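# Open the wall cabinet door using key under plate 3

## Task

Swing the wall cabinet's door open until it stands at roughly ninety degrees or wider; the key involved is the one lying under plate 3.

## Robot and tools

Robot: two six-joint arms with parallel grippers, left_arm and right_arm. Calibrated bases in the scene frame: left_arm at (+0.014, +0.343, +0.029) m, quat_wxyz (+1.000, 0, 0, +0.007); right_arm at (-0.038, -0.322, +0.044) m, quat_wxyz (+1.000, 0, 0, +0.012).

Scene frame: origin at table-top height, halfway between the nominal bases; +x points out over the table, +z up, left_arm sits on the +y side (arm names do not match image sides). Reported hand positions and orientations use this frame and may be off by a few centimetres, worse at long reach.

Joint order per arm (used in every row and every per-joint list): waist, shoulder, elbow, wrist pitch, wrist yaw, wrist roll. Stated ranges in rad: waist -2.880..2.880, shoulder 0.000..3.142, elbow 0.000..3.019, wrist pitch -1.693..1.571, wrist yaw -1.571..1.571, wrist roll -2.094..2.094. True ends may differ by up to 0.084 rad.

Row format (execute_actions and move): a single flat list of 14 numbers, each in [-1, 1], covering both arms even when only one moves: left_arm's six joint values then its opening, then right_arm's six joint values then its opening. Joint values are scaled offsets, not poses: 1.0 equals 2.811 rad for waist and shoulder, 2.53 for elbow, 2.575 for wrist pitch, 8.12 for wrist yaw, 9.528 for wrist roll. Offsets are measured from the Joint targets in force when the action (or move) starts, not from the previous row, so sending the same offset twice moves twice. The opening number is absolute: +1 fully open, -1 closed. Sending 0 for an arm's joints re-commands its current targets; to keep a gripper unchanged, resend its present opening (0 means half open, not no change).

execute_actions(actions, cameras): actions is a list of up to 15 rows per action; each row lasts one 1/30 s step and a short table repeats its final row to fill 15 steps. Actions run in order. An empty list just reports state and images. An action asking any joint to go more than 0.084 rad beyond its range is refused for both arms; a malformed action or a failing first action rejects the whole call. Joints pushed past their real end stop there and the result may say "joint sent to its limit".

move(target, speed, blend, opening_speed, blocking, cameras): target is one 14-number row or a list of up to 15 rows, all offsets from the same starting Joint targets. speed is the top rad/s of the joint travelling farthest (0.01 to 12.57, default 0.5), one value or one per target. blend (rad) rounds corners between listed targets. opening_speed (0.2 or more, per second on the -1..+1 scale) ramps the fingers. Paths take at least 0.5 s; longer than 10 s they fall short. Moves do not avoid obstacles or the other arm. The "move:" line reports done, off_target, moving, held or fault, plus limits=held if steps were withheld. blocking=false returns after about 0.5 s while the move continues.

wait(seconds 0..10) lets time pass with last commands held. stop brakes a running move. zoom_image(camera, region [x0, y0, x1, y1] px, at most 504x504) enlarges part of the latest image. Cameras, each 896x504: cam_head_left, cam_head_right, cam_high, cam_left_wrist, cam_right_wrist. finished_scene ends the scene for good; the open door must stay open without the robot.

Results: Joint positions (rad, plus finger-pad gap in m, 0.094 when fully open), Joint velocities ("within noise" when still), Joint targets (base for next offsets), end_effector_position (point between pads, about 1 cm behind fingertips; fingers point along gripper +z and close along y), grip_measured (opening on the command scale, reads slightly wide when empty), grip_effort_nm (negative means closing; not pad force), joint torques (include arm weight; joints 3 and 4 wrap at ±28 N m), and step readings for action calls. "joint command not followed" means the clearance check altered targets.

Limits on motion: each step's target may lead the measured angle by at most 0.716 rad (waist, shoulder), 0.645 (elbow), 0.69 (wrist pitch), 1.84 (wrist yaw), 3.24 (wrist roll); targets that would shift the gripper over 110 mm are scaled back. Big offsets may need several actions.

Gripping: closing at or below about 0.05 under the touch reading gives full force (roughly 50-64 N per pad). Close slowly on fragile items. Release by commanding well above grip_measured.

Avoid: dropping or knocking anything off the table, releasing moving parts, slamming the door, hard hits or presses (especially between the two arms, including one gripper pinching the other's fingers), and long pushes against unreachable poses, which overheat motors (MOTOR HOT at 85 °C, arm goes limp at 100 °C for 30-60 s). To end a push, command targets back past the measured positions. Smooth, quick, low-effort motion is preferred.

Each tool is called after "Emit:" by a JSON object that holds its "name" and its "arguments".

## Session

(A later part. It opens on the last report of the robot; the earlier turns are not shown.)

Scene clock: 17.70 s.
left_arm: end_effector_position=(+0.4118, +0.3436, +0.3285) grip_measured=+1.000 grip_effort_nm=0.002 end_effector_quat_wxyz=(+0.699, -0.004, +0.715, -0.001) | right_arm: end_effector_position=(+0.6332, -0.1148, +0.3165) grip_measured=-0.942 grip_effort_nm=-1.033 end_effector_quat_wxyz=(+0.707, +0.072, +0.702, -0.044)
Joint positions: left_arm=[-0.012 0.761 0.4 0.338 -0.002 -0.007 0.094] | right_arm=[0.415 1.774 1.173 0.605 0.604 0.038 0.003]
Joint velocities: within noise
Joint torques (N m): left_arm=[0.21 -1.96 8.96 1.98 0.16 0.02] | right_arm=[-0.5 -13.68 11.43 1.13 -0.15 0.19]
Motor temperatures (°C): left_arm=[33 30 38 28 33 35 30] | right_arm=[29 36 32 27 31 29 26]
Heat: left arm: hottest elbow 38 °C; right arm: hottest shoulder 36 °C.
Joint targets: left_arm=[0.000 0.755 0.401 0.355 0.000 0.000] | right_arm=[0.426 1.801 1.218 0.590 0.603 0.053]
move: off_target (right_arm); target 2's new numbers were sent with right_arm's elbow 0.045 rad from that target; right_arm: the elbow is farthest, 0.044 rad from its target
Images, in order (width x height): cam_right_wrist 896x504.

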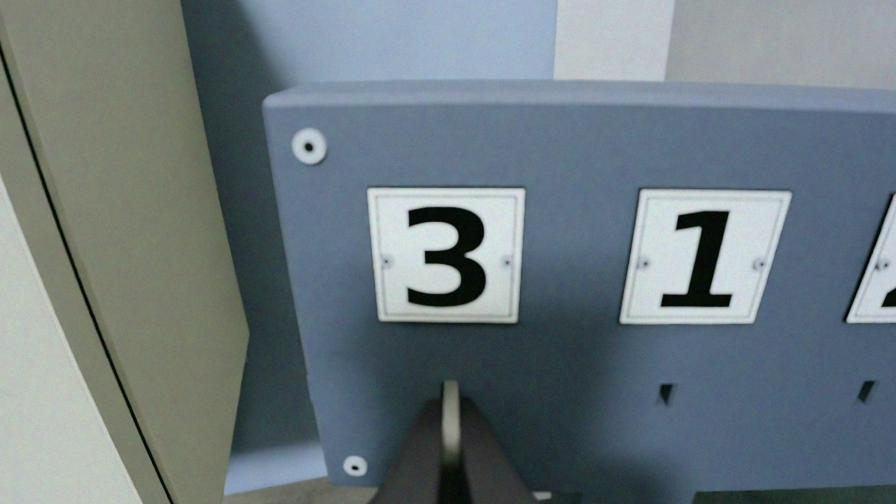

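Emit:
{"name": "move", "arguments": {"target": [[0,0,0,0,0,0,1,0.0114,-0.0192,-0.0304,0.0089,0.004,0,-1],[0,0,0,0,0,0,1,0.024,-0.0381,-0.0593,0.0167,0.0083,0,-1]], "speed": 0.12, "blend": 0.02}}

Emit:
{"name": "zoom_image", "arguments": {"camera": "cam_right_wrist", "region": [250, 204, 650, 504]}}

Emit:
{"name": "zoom_image", "arguments": {"camera": "cam_high", "region": [340, 100, 500, 240]}}

Scene clock: 19.73 s.
left_arm: end_effector_position=(+0.4118, +0.3436, +0.3285) grip_measured=+1.000 grip_effort_nm=0.002 end_effector_quat_wxyz=(+0.699, -0.004, +0.715, -0.001) | right_arm: end_effector_position=(+0.5898, -0.0997, +0.3122) grip_measured=-0.943 grip_effort_nm=-1.053 end_effector_quat_wxyz=(+0.701, +0.069, +0.708, -0.049)
Joint positions: left_arm=[-0.012 0.761 0.4 0.338 -0.002 -0.007 0.094] | right_arm=[0.478 1.705 1.074 0.614 0.668 0.038 0.003]
Joint velocities: within noise
Joint torques (N m): left_arm=[0.32 -1.96 8.99 1.98 0.16 0.01] | right_arm=[-0.15 -15.44 7.41 2.66 -0.03 0.18]
Motor temperatures (°C): left_arm=[33 30 38 28 33 35 30] | right_arm=[29 36 32 27 31 29 26]
Heat: left arm: hottest elbow 38 °C; right arm: hottest shoulder 36 °C.
Joint targets: left_arm=[0.000 0.755 0.401 0.355 0.000 0.000] | right_arm=[0.493 1.694 1.067 0.633 0.670 0.053]
move: done

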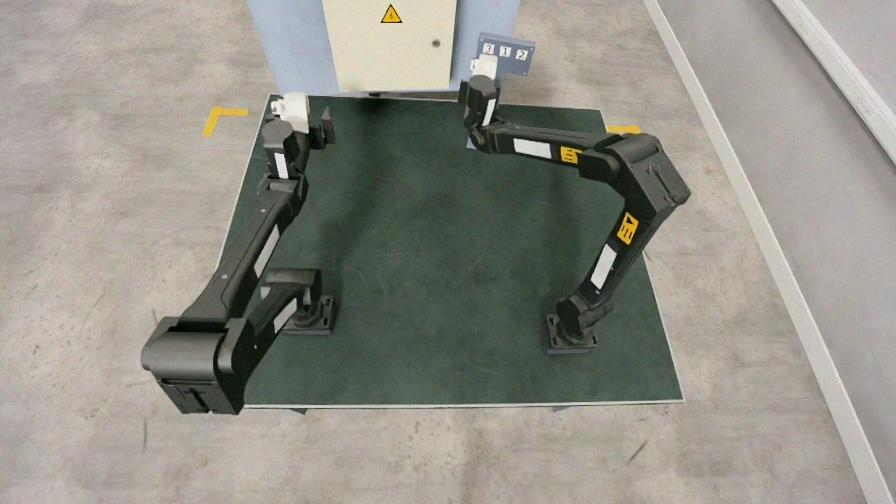

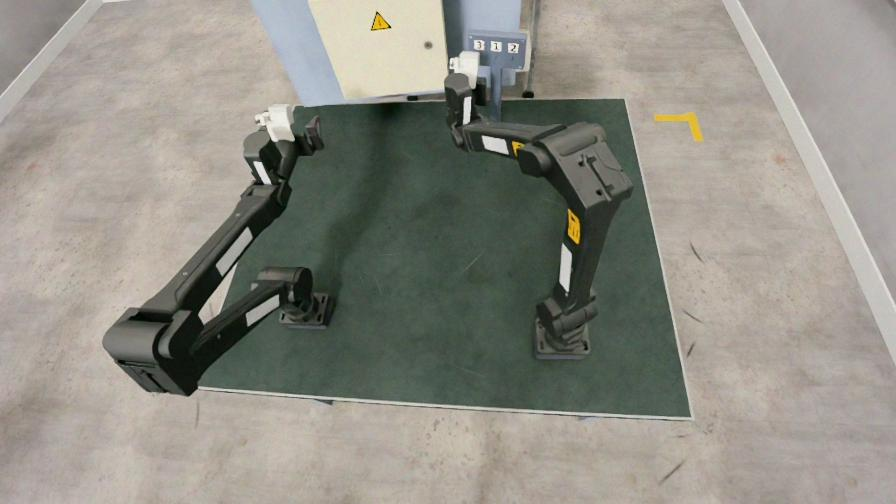

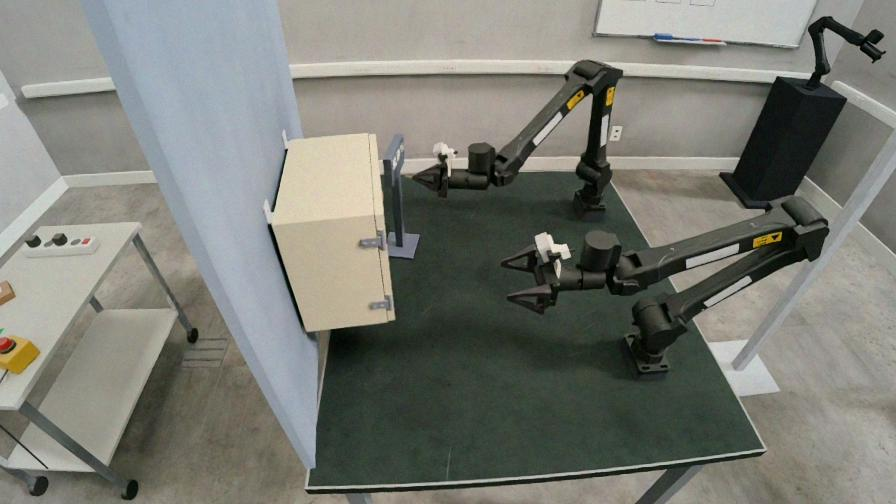

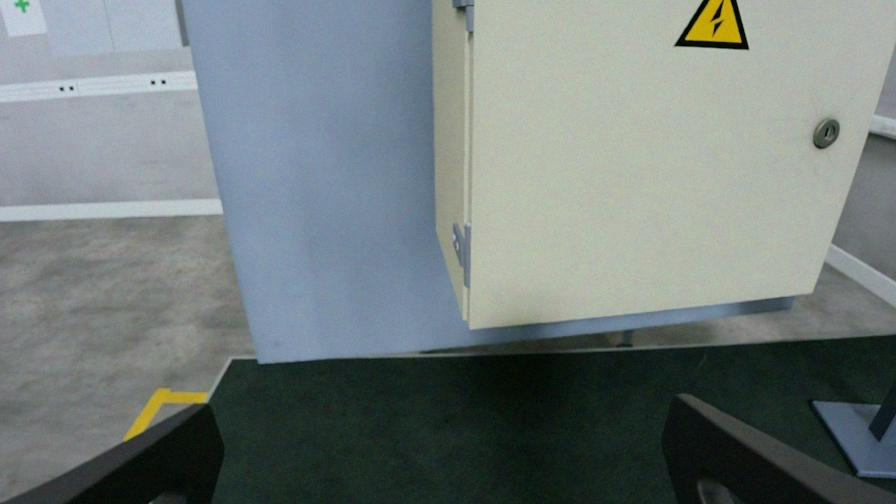

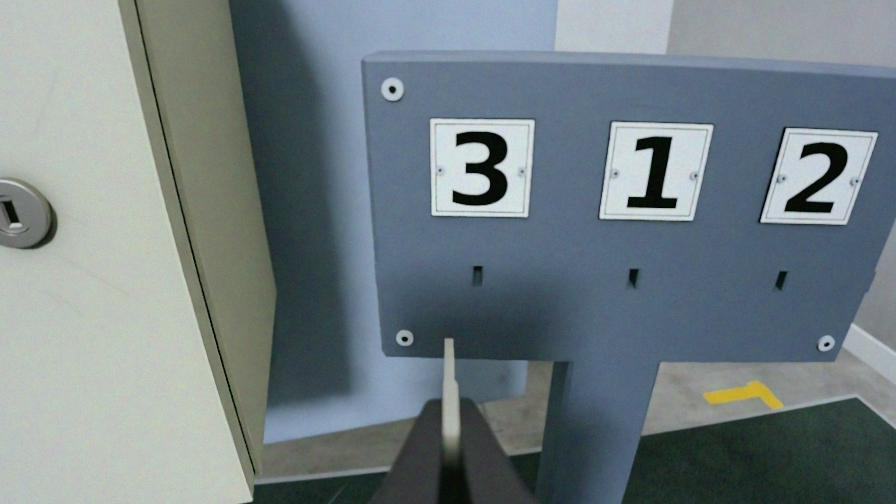

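Scaled by 1.260 from the camera's 896x504 image, which has a finer 1280x720 frame.

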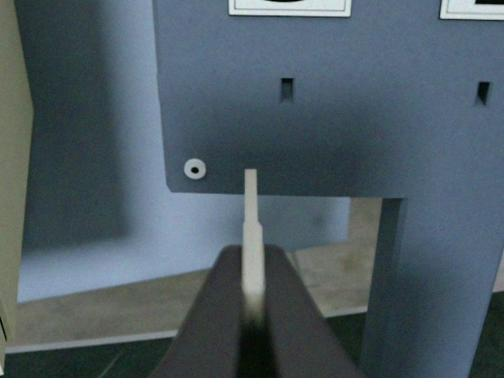

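Scaled by 3.150 from the camera's 896x504 image, which has a finer 1280x720 frame.

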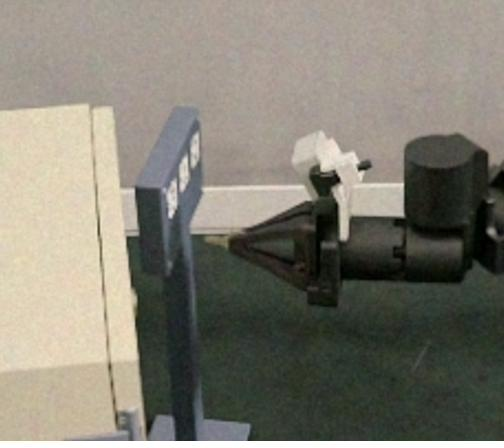

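Emit:
{"name": "move", "arguments": {"target": [0,0,0,0,0,0,1,0.0363,0.0306,0.0545,-0.0128,-0.0275,0,-1], "speed": 0.25, "cameras": ["cam_right_wrist"]}}

Emit:
{"name": "zoom_image", "arguments": {"camera": "cam_right_wrist", "region": [300, 154, 700, 454]}}

Scene clock: 21.57 s.
left_arm: end_effector_position=(+0.4118, +0.3436, +0.3285) grip_measured=+1.000 grip_effort_nm=-0.002 end_effector_quat_wxyz=(+0.699, -0.004, +0.715, -0.001) | right_arm: end_effector_position=(+0.5818, +0.0180, +0.3259) grip_measured=-0.943 grip_effort_nm=-1.057 end_effector_quat_wxyz=(+0.710, -0.039, +0.699, +0.074)
Joint positions: left_arm=[-0.012 0.761 0.4 0.338 -0.002 -0.007 0.094] | right_arm=[0.584 1.753 1.159 0.614 0.448 0.038 0.003]
Joint velocities: within noise
Joint torques (N m): left_arm=[0.26 -1.96 8.99 1.98 0.16 0.01] | right_arm=[-0.38 -13.45 11.59 1.21 -0.17 0.19]
Motor temperatures (°C): left_arm=[33 30 38 28 33 35 30] | right_arm=[29 36 32 27 31 29 26]
Heat: left arm: hottest elbow 38 °C; right arm: hottest shoulder 36 °C.
Joint targets: left_arm=[0.000 0.755 0.401 0.355 0.000 0.000] | right_arm=[0.596 1.780 1.205 0.601 0.447 0.053]
move: off_target (right_arm); right_arm: the elbow is farthest, 0.045 rad from its target
Images, in order (width x height): cam_right_wrist 896x504.

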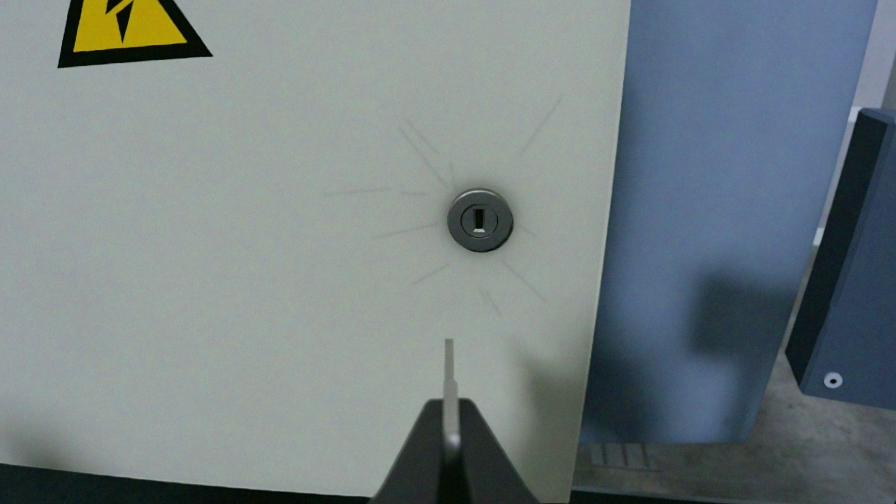

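Scaled by 1.260 from the camera's 896x504 image, which has a finer 1280x720 frame.

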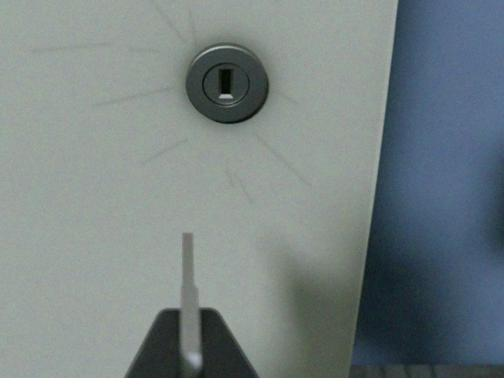

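Emit:
{"name": "zoom_image", "arguments": {"camera": "cam_right_wrist", "region": [0, 404, 400, 504]}}

Emit:
{"name": "zoom_image", "arguments": {"camera": "cam_right_wrist", "region": [420, 160, 540, 280]}}

Emit:
{"name": "zoom_image", "arguments": {"camera": "cam_right_wrist", "region": [400, 304, 500, 404]}}

Scaled by 1.260 from the camera's 896x504 image, which has a finer 1280x720 frame.

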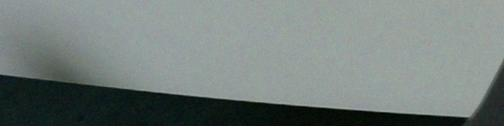

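Scaled by 4.200 from the camera's 896x504 image, which has a finer 1280x720 frame.

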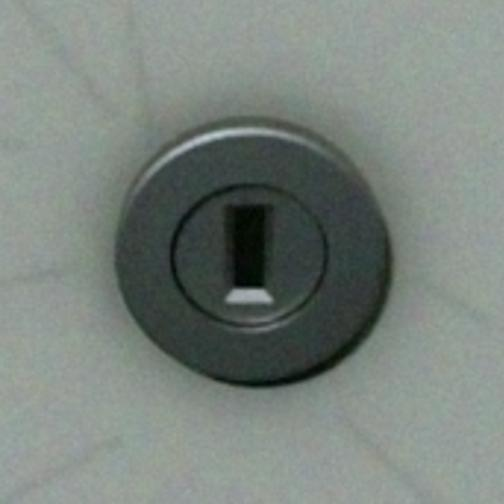

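Scaled by 5.040 from the camera's 896x504 image, which has a finer 1280x720 frame.

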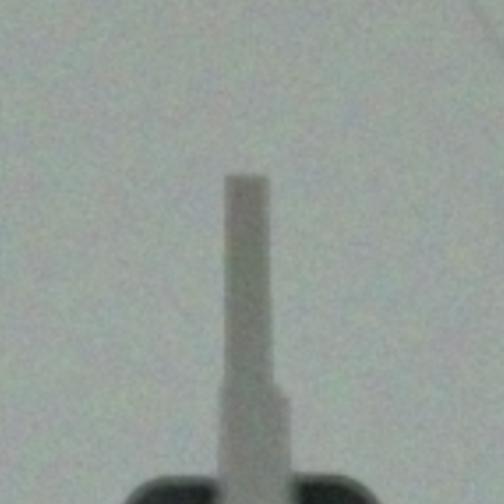

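Emit:
{"name": "move", "arguments": {"target": [0,0,0,0,0,0,1,-0.0213,0.0228,0.0542,-0.0365,0.0007,0,-1], "speed": 0.2, "cameras": ["cam_right_wrist","cam_high"]}}

Emit:
{"name": "zoom_image", "arguments": {"camera": "cam_right_wrist", "region": [370, 204, 570, 404]}}

Emit:
{"name": "zoom_image", "arguments": {"camera": "cam_high", "region": [340, 100, 500, 240]}}

Scene clock: 24.13 s.
left_arm: end_effector_position=(+0.4118, +0.3436, +0.3285) grip_measured=+1.000 grip_effort_nm=0.002 end_effector_quat_wxyz=(+0.699, -0.004, +0.715, -0.001) | right_arm: end_effector_position=(+0.6256, +0.0133, +0.3367) grip_measured=-0.943 grip_effort_nm=-1.062 end_effector_quat_wxyz=(+0.706, -0.028, +0.706, +0.056)
Joint positions: left_arm=[-0.012 0.761 0.4 0.338 -0.002 -0.007 0.094] | right_arm=[0.545 1.814 1.295 0.521 0.451 0.039 0.003]
Joint velocities: within noise
Joint torques (N m): left_arm=[0.21 -1.9 8.99 1.99 0.16 0.02] | right_arm=[-2.08 -14.68 12 1.22 -0.06 0.19]
Motor temperatures (°C): left_arm=[33 30 38 28 32 34 30] | right_arm=[29 36 32 27 31 29 26]
Heat: left arm: hottest elbow 38 °C; right arm: hottest shoulder 36 °C.
Joint targets: left_arm=[0.000 0.755 0.401 0.355 0.000 0.000] | right_arm=[0.536 1.844 1.342 0.506 0.452 0.053]
move: off_target (right_arm); right_arm: the elbow is farthest, 0.047 rad from its target
Images, in order (width x height): cam_high 896x504, cam_right_wrist 896x504.

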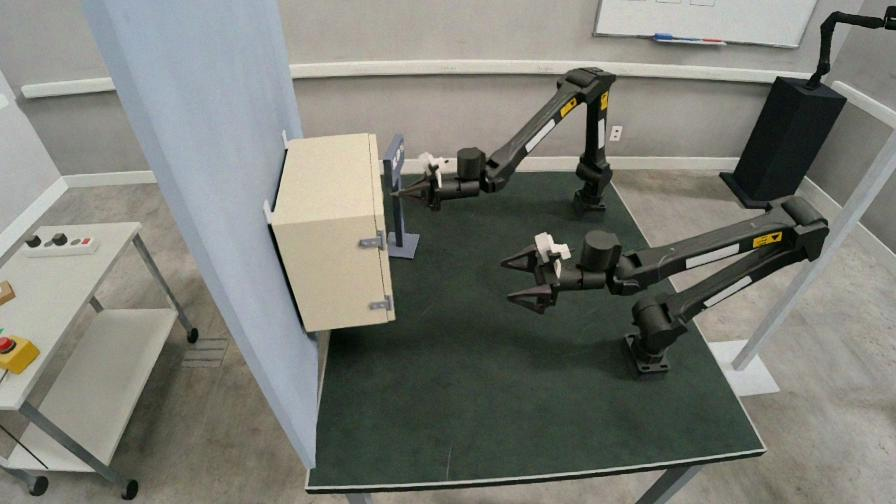

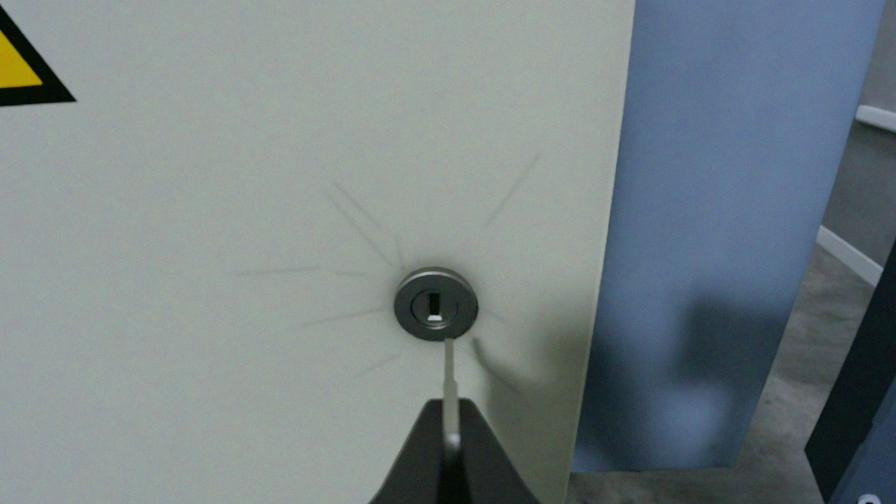

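Scaled by 2.520 from the camera's 896x504 image, which has a finer 1280x720 frame.

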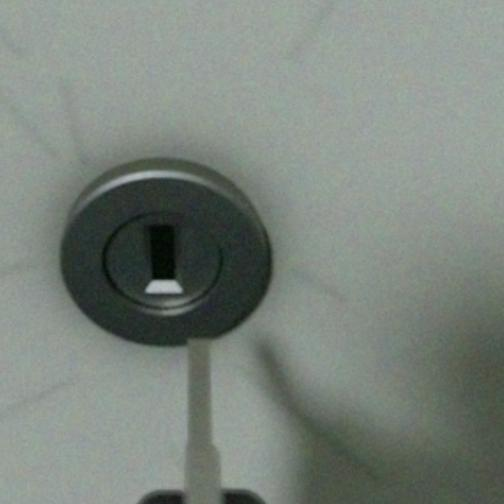

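Scaled by 3.150 from the camera's 896x504 image, which has a finer 1280x720 frame.

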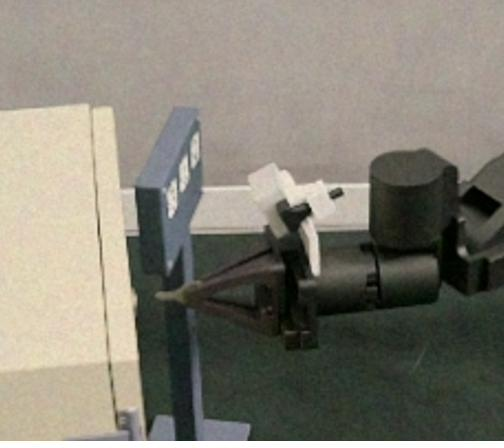

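Emit:
{"name": "move", "arguments": {"target": [0,0,0,0,0,0,1,0.0071,0.0036,0.0096,-0.0054,0.0004,0,-1], "speed": 0.1, "cameras": ["cam_right_wrist","cam_high"]}}

Emit:
{"name": "zoom_image", "arguments": {"camera": "cam_right_wrist", "region": [370, 254, 520, 404]}}

Emit:
{"name": "zoom_image", "arguments": {"camera": "cam_high", "region": [360, 160, 430, 220]}}

Scene clock: 25.87 s.
left_arm: end_effector_position=(+0.4118, +0.3436, +0.3285) grip_measured=+1.000 grip_effort_nm=0.002 end_effector_quat_wxyz=(+0.699, -0.004, +0.715, -0.001) | right_arm: end_effector_position=(+0.6307, +0.0161, +0.3406) grip_measured=-0.943 grip_effort_nm=-1.057 end_effector_quat_wxyz=(+0.706, -0.027, +0.705, +0.055)
Joint positions: left_arm=[-0.012 0.761 0.4 0.338 -0.002 -0.007 0.094] | right_arm=[0.545 1.823 1.32 0.507 0.454 0.039 0.003]
Joint velocities: within noise
Joint torques (N m): left_arm=[0.32 -1.9 8.99 1.96 0.15 0.02] | right_arm=[-0.5 -14.74 12.07 1.11 -0.04 0.18]
Motor temperatures (°C): left_arm=[33 30 38 28 32 34 30] | right_arm=[29 36 33 27 31 29 26]
Heat: left arm: hottest elbow 38 °C; right arm: hottest shoulder 36 °C.
Joint targets: left_arm=[0.000 0.755 0.401 0.355 0.000 0.000] | right_arm=[0.556 1.854 1.367 0.493 0.456 0.053]
move: off_target (right_arm); right_arm: the elbow is farthest, 0.047 rad from its target
Images, in order (width x height): cam_high 896x504, cam_right_wrist 896x504.

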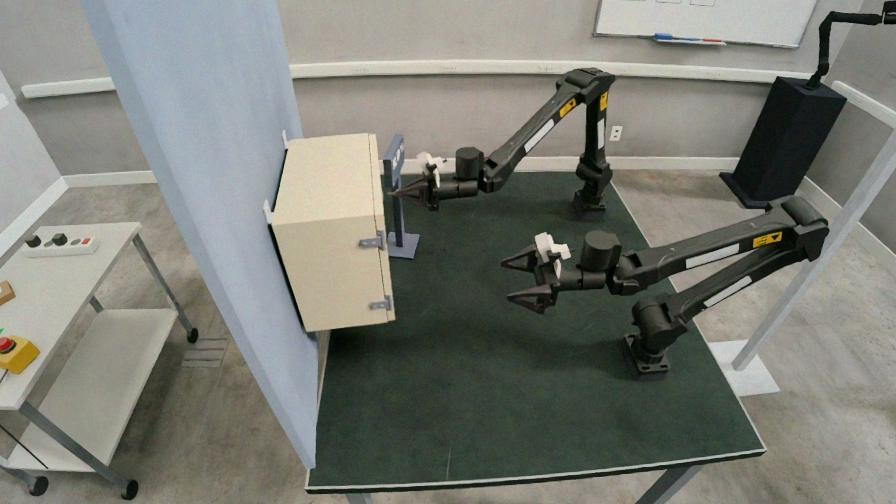

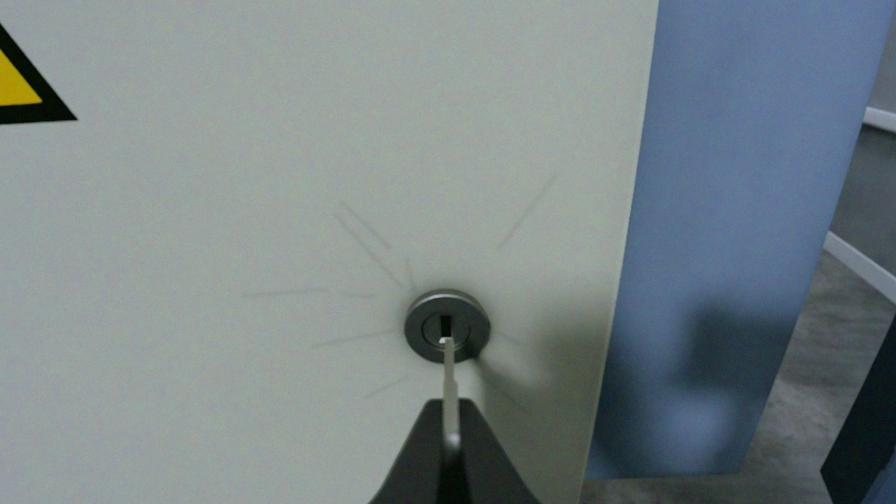

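Scaled by 3.360 from the camera's 896x504 image, which has a finer 1280x720 frame.

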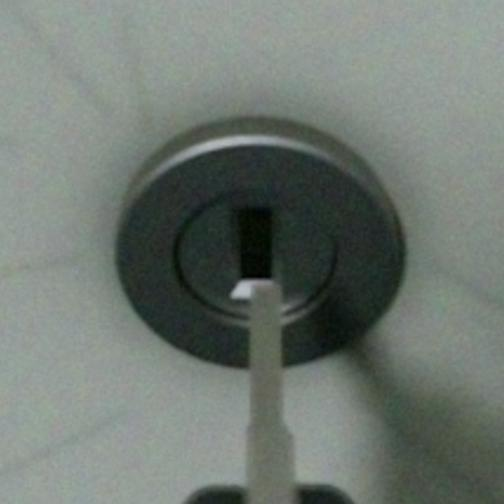

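Scaled by 7.200 from the camera's 896x504 image, which has a finer 1280x720 frame.

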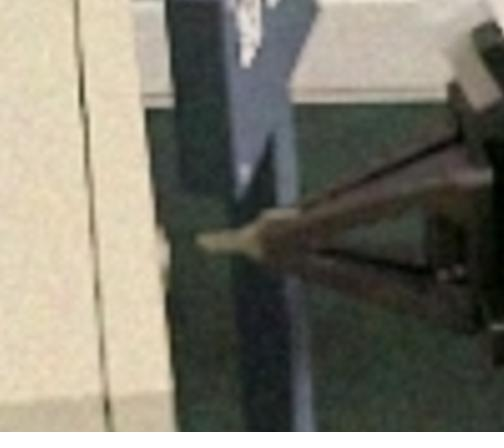

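Emit:
{"name": "move", "arguments": {"target": [0,0,0,0,0,0,1,-0.0076,0.0062,0.0104,-0.0034,-0.0006,0,-1], "speed": 0.1, "cameras": ["cam_right_wrist","cam_high"]}}

Emit:
{"name": "zoom_image", "arguments": {"camera": "cam_right_wrist", "region": [370, 254, 520, 404]}}

Emit:
{"name": "zoom_image", "arguments": {"camera": "cam_high", "region": [360, 160, 430, 220]}}

Scene clock: 27.40 s.
left_arm: end_effector_position=(+0.4118, +0.3436, +0.3285) grip_measured=+1.000 grip_effort_nm=0.007 end_effector_quat_wxyz=(+0.699, -0.004, +0.715, -0.001) | right_arm: end_effector_position=(+0.6371, +0.0205, +0.3400) grip_measured=-0.943 grip_effort_nm=-1.062 end_effector_quat_wxyz=(+0.706, -0.027, +0.706, +0.055)
Joint positions: left_arm=[-0.012 0.761 0.4 0.338 -0.002 -0.007 0.094] | right_arm=[0.545 1.841 1.345 0.498 0.452 0.039 0.003]
Joint velocities: within noise
Joint torques (N m): left_arm=[0.15 -1.96 8.96 1.98 0.15 0.02] | right_arm=[-2.02 -14.97 12.16 1.2 -0.17 0.18]
Motor temperatures (°C): left_arm=[33 30 38 28 32 34 30] | right_arm=[29 36 33 27 31 29 26]
Heat: left arm: hottest elbow 38 °C; right arm: hottest shoulder 36 °C.
Joint targets: left_arm=[0.000 0.755 0.401 0.355 0.000 0.000] | right_arm=[0.534 1.872 1.393 0.484 0.451 0.053]
move: off_target (right_arm); right_arm: the elbow is farthest, 0.048 rad from its target
Images, in order (width x height): cam_high 896x504, cam_right_wrist 896x504.

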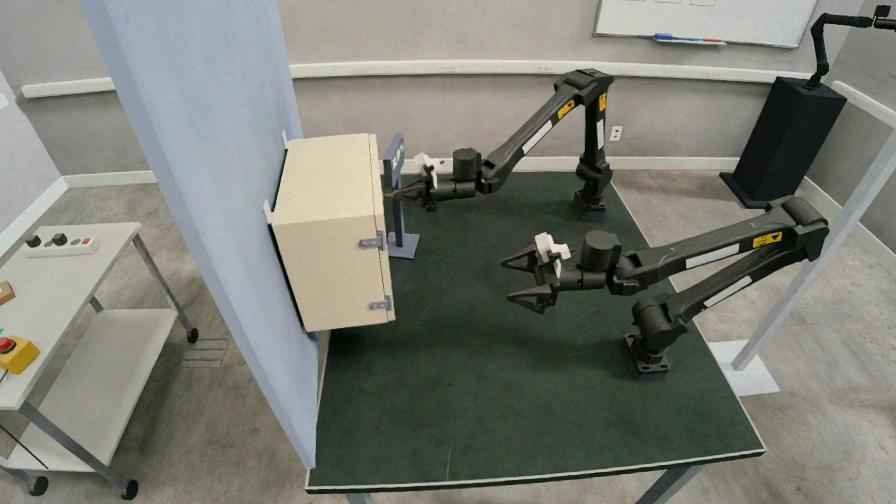

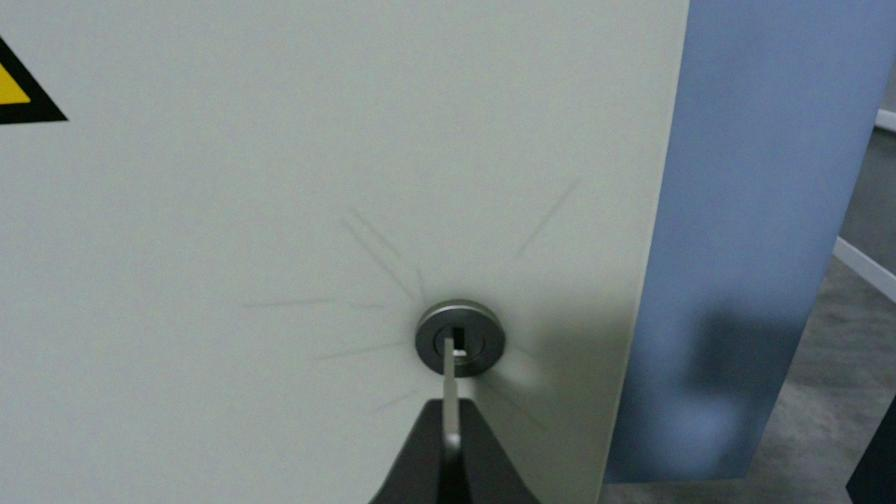

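Scaled by 3.360 from the camera's 896x504 image, which has a finer 1280x720 frame.

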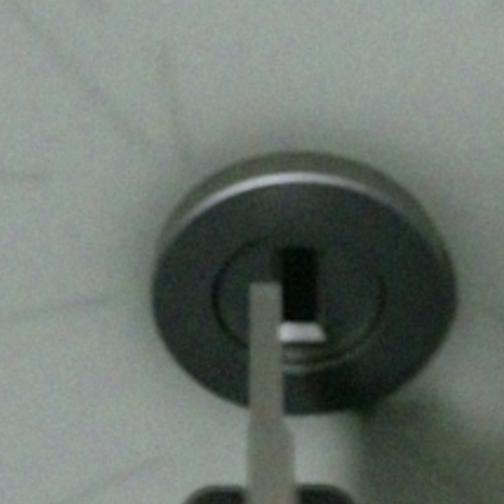

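Scaled by 7.200 from the camera's 896x504 image, which has a finer 1280x720 frame.

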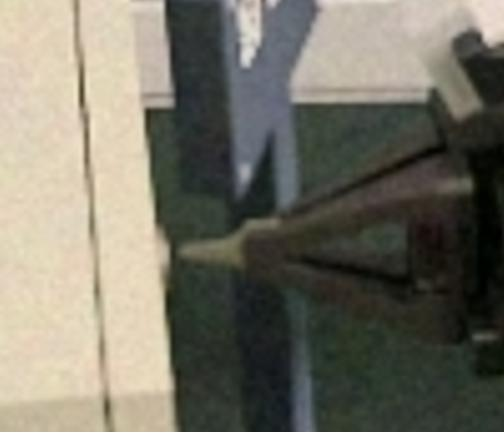

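Emit:
{"name": "move", "arguments": {"target": [0,0,0,0,0,0,1,-0.0028,0,0,0,0,0,-1], "speed": 0.1, "cameras": ["cam_right_wrist"]}}

Emit:
{"name": "zoom_image", "arguments": {"camera": "cam_right_wrist", "region": [370, 254, 520, 404]}}

Scene clock: 28.50 s.
left_arm: end_effector_position=(+0.4118, +0.3436, +0.3285) grip_measured=+1.000 grip_effort_nm=0.002 end_effector_quat_wxyz=(+0.699, -0.004, +0.715, -0.001) | right_arm: end_effector_position=(+0.6384, +0.0179, +0.3399) grip_measured=-0.943 grip_effort_nm=-1.057 end_effector_quat_wxyz=(+0.706, -0.026, +0.706, +0.054)
Joint positions: left_arm=[-0.012 0.761 0.4 0.338 -0.002 -0.007 0.094] | right_arm=[0.542 1.841 1.345 0.498 0.452 0.039 0.003]
Joint velocities: within noise
Joint torques (N m): left_arm=[0.26 -1.96 8.98 1.99 0.15 0.01] | right_arm=[-2.2 -15.03 12.15 1.21 -0.17 0.19]
Motor temperatures (°C): left_arm=[33 30 38 28 32 34 30] | right_arm=[29 36 33 27 31 29 26]
Heat: left arm: hottest elbow 38 °C; right arm: hottest shoulder 36 °C.
Joint targets: left_arm=[0.000 0.755 0.401 0.355 0.000 0.000] | right_arm=[0.526 1.872 1.393 0.484 0.451 0.053]
move: off_target (right_arm); right_arm: the elbow is farthest, 0.048 rad from its target
Images, in order (width x height): cam_right_wrist 896x504.

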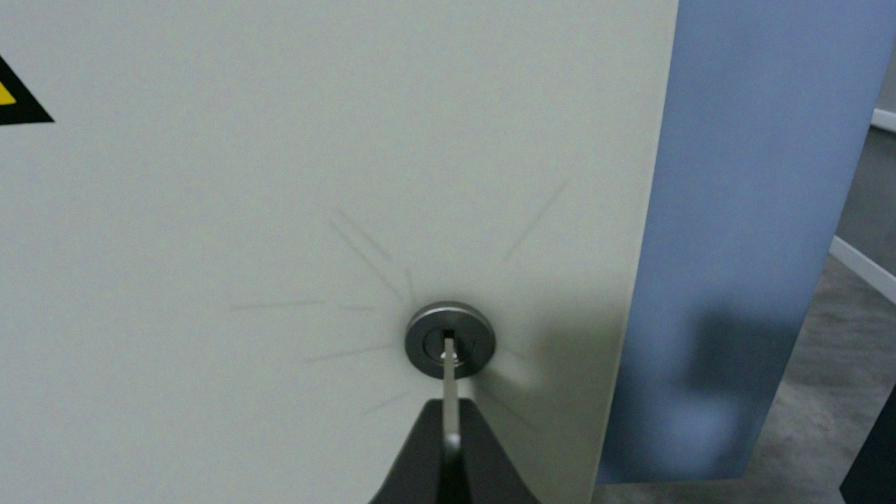

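Scaled by 3.360 from the camera's 896x504 image, which has a finer 1280x720 frame.

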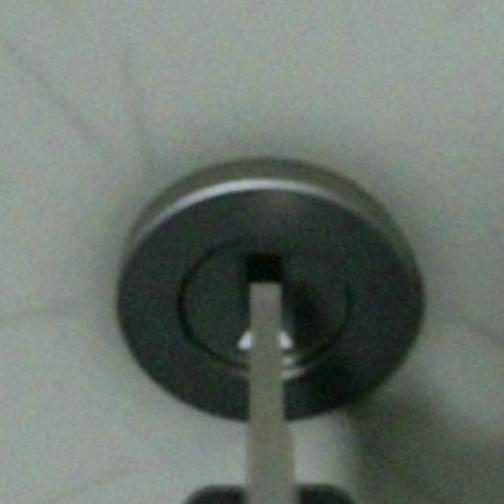

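Emit:
{"name": "move", "arguments": {"target": [0,0,0,0,0,0,1,-0.0017,0.0062,0.0104,-0.0034,-0.0006,0,-1], "speed": 0.06, "cameras": ["cam_right_wrist","cam_high"]}}

Emit:
{"name": "zoom_image", "arguments": {"camera": "cam_right_wrist", "region": [370, 254, 520, 404]}}

Emit:
{"name": "zoom_image", "arguments": {"camera": "cam_high", "region": [360, 160, 430, 220]}}

Scene clock: 29.43 s.
left_arm: end_effector_position=(+0.4118, +0.3436, +0.3285) grip_measured=+1.000 grip_effort_nm=0.002 end_effector_quat_wxyz=(+0.699, -0.004, +0.715, -0.001) | right_arm: end_effector_position=(+0.6432, +0.0201, +0.3406) grip_measured=-0.943 grip_effort_nm=-1.057 end_effector_quat_wxyz=(+0.706, -0.026, +0.706, +0.055)
Joint positions: left_arm=[-0.012 0.761 0.4 0.338 -0.002 -0.007 0.094] | right_arm=[0.54 1.852 1.364 0.491 0.449 0.039 0.003]
Joint velocities: within noise
Joint torques (N m): left_arm=[0.26 -1.9 8.99 1.98 0.16 0.02] | right_arm=[-2.55 -14.8 12.81 1.17 -0.24 0.18]
Motor temperatures (°C): left_arm=[33 30 38 28 32 34 30] | right_arm=[29 36 33 27 31 29 26]
Heat: left arm: hottest elbow 38 °C; right arm: hottest shoulder 36 °C.
Joint targets: left_arm=[0.000 0.755 0.401 0.355 0.000 0.000] | right_arm=[0.522 1.889 1.419 0.475 0.446 0.053]
move: off_target (right_arm); right_arm: the elbow is farthest, 0.056 rad from its target
Images, in order (width x height): cam_high 896x504, cam_right_wrist 896x504.

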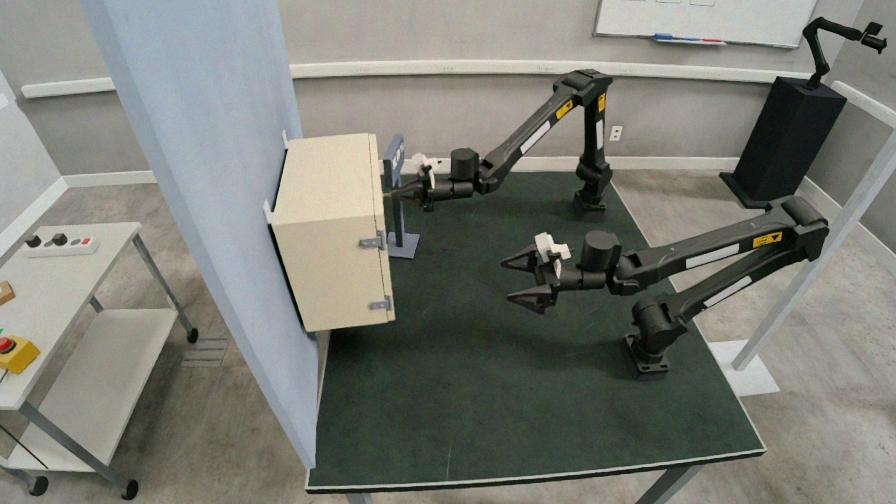

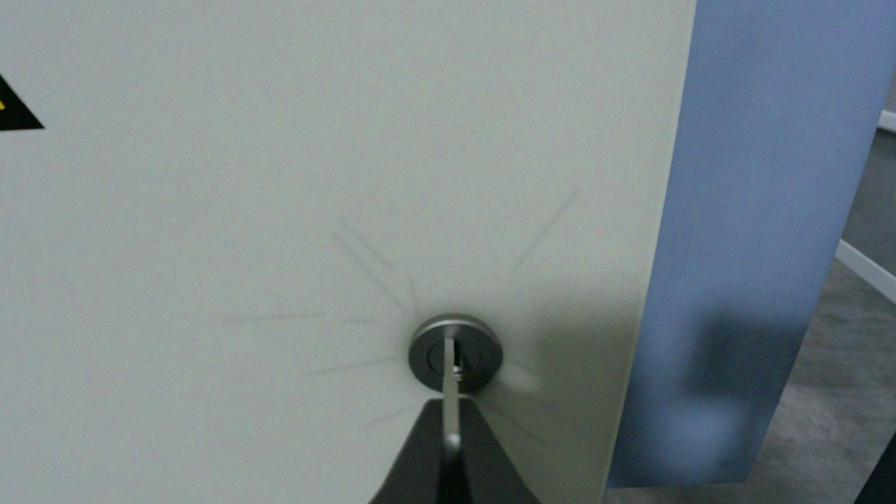

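Scaled by 3.360 from the camera's 896x504 image, which has a finer 1280x720 frame.

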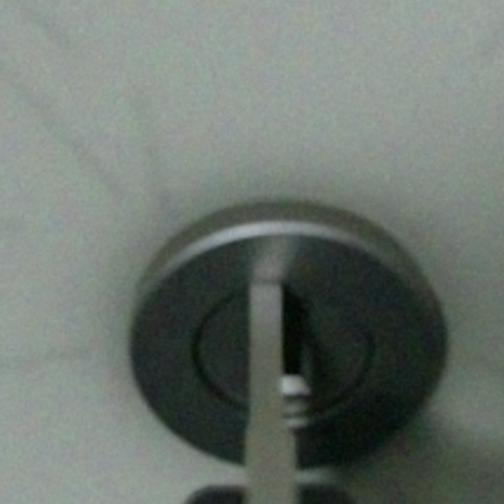

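Scaled by 7.200 from the camera's 896x504 image, which has a finer 1280x720 frame.

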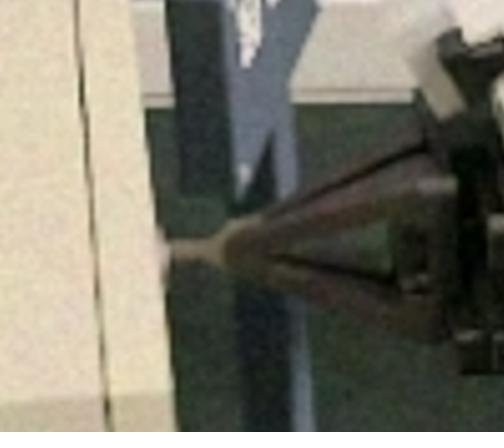

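Emit:
{"name": "move", "arguments": {"target": [0,0,0,0,0,0,1,-0.0014,0,0,0,0,0,-1], "speed": 0.05, "cameras": ["cam_right_wrist"]}}

Emit:
{"name": "zoom_image", "arguments": {"camera": "cam_right_wrist", "region": [370, 274, 520, 424]}}

Scene clock: 30.33 s.
left_arm: end_effector_position=(+0.4118, +0.3436, +0.3285) grip_measured=+1.000 grip_effort_nm=0.007 end_effector_quat_wxyz=(+0.699, -0.004, +0.715, -0.001) | right_arm: end_effector_position=(+0.6433, +0.0199, +0.3405) grip_measured=-0.943 grip_effort_nm=-1.057 end_effector_quat_wxyz=(+0.706, -0.026, +0.706, +0.054)
Joint positions: left_arm=[-0.012 0.761 0.4 0.338 -0.002 -0.007 0.094] | right_arm=[0.54 1.852 1.364 0.491 0.449 0.039 0.003]
Joint velocities: within noise
Joint torques (N m): left_arm=[0.26 -1.96 8.99 1.96 0.16 0.01] | right_arm=[-2.73 -14.8 12.78 1.14 -0.24 0.18]
Motor temperatures (°C): left_arm=[33 30 38 28 32 34 30] | right_arm=[29 36 33 27 31 29 26]
Heat: left arm: hottest elbow 38 °C; right arm: hottest shoulder 36 °C.
Joint targets: left_arm=[0.000 0.755 0.401 0.355 0.000 0.000] | right_arm=[0.518 1.889 1.419 0.475 0.446 0.053]
move: off_target (right_arm); right_arm: the elbow is farthest, 0.055 rad from its target
Images, in order (width x height): cam_right_wrist 896x504.

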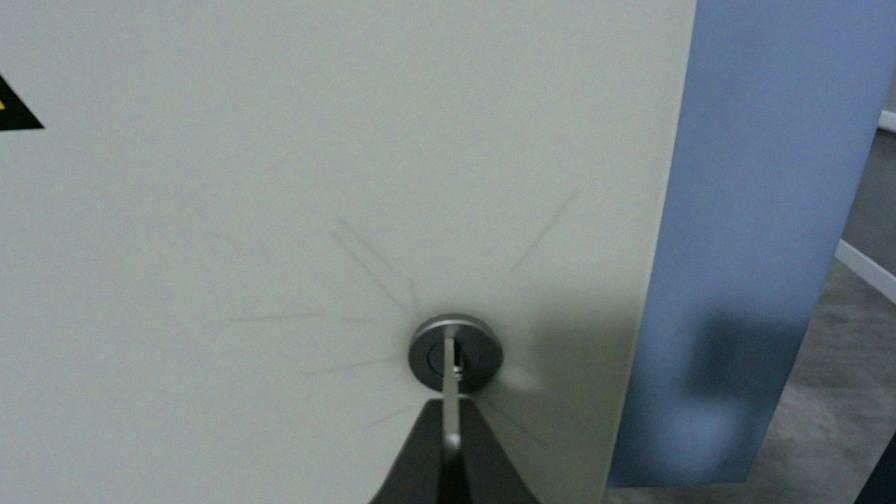

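Scaled by 3.360 from the camera's 896x504 image, which has a finer 1280x720 frame.

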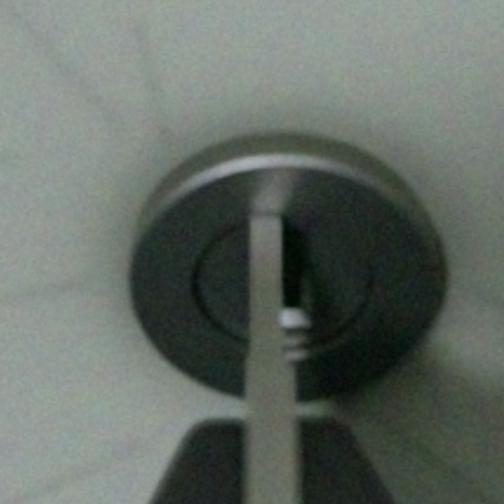

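Emit:
{"name": "move", "arguments": {"target": [0,0,0,0,0,0,1,-0.0016,0,0,0,0,0,-1], "speed": 0.05, "cameras": ["cam_right_wrist"]}}

Emit:
{"name": "zoom_image", "arguments": {"camera": "cam_right_wrist", "region": [370, 274, 520, 424]}}

Scene clock: 31.10 s.
left_arm: end_effector_position=(+0.4118, +0.3436, +0.3285) grip_measured=+1.000 grip_effort_nm=0.002 end_effector_quat_wxyz=(+0.699, -0.004, +0.715, -0.001) | right_arm: end_effector_position=(+0.6435, +0.0196, +0.3405) grip_measured=-0.943 grip_effort_nm=-1.053 end_effector_quat_wxyz=(+0.706, -0.026, +0.706, +0.054)
Joint positions: left_arm=[-0.012 0.761 0.4 0.338 -0.002 -0.007 0.094] | right_arm=[0.539 1.852 1.364 0.491 0.449 0.039 0.003]
Joint velocities: within noise
Joint torques (N m): left_arm=[0.26 -1.9 8.99 1.98 0.16 0.02] | right_arm=[-3.08 -14.8 12.81 1.14 -0.24 0.19]
Motor temperatures (°C): left_arm=[33 30 39 28 32 34 30] | right_arm=[29 36 33 27 31 29 26]
Heat: left arm: hottest elbow 39 °C; right arm: hottest shoulder 36 °C.
Joint targets: left_arm=[0.000 0.755 0.401 0.355 0.000 0.000] | right_arm=[0.513 1.889 1.419 0.475 0.446 0.053]
move: off_target (right_arm); right_arm: the elbow is farthest, 0.055 rad from its target
Images, in order (width x height): cam_right_wrist 896x504.

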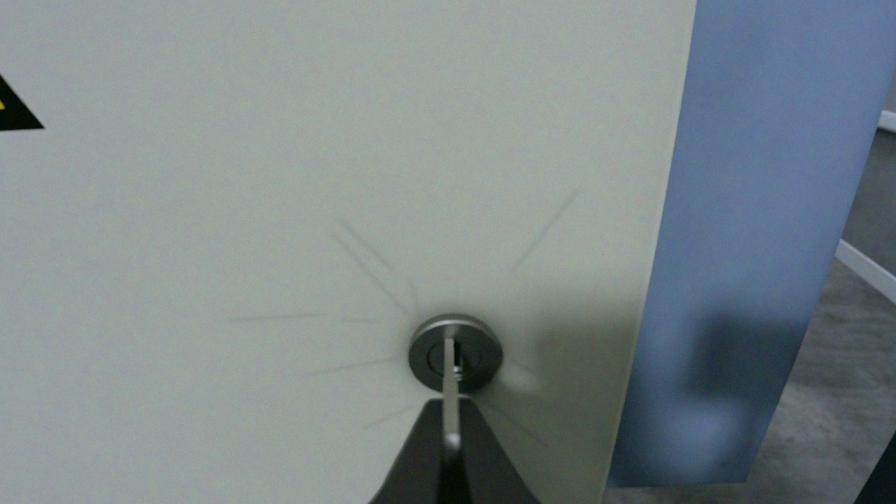

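Scaled by 3.360 from the camera's 896x504 image, which has a finer 1280x720 frame.

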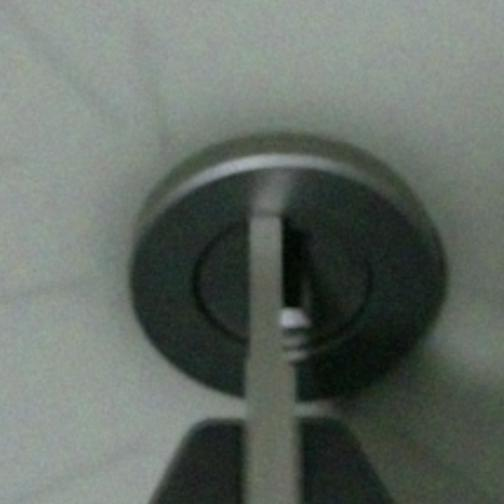

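Emit:
{"name": "move", "arguments": {"target": [0,0,0,0,0,0,1,0.0032,-0.0036,-0.0063,0.0015,0,0,-1], "speed": 0.05, "cameras": ["cam_right_wrist"]}}

Emit:
{"name": "zoom_image", "arguments": {"camera": "cam_right_wrist", "region": [370, 274, 520, 424]}}

Scene clock: 31.97 s.
left_arm: end_effector_position=(+0.4118, +0.3436, +0.3285) grip_measured=+1.000 grip_effort_nm=-0.002 end_effector_quat_wxyz=(+0.699, -0.004, +0.715, -0.001) | right_arm: end_effector_position=(+0.6435, +0.0196, +0.3405) grip_measured=-0.943 grip_effort_nm=-1.057 end_effector_quat_wxyz=(+0.706, -0.026, +0.706, +0.054)
Joint positions: left_arm=[-0.012 0.761 0.4 0.338 -0.002 -0.007 0.094] | right_arm=[0.539 1.852 1.364 0.491 0.449 0.039 0.003]
Joint velocities: within noise
Joint torques (N m): left_arm=[0.26 -1.96 8.99 1.98 0.16 0.01] | right_arm=[-2.49 -15.56 11.62 1.29 -0.24 0.18]
Motor temperatures (°C): left_arm=[33 30 39 28 32 34 30] | right_arm=[29 36 33 27 31 29 26]
Heat: left arm: hottest elbow 39 °C; right arm: hottest shoulder 36 °C.
Joint targets: left_arm=[0.000 0.755 0.401 0.355 0.000 0.000] | right_arm=[0.522 1.879 1.403 0.479 0.446 0.053]
move: off_target (right_arm); right_arm: the elbow is farthest, 0.040 rad from its target
Images, in order (width x height): cam_right_wrist 896x504.

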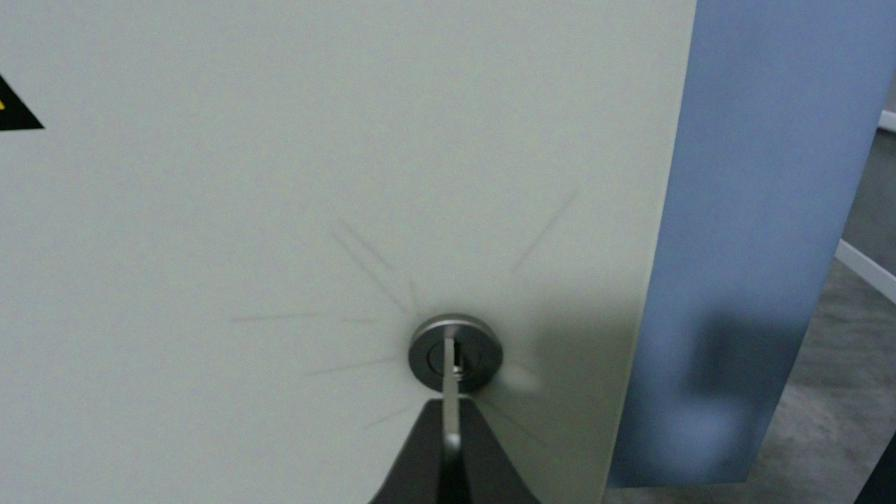

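Scaled by 3.360 from the camera's 896x504 image, which has a finer 1280x720 frame.

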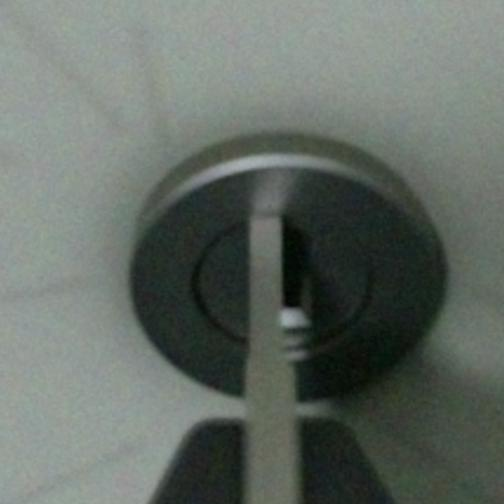

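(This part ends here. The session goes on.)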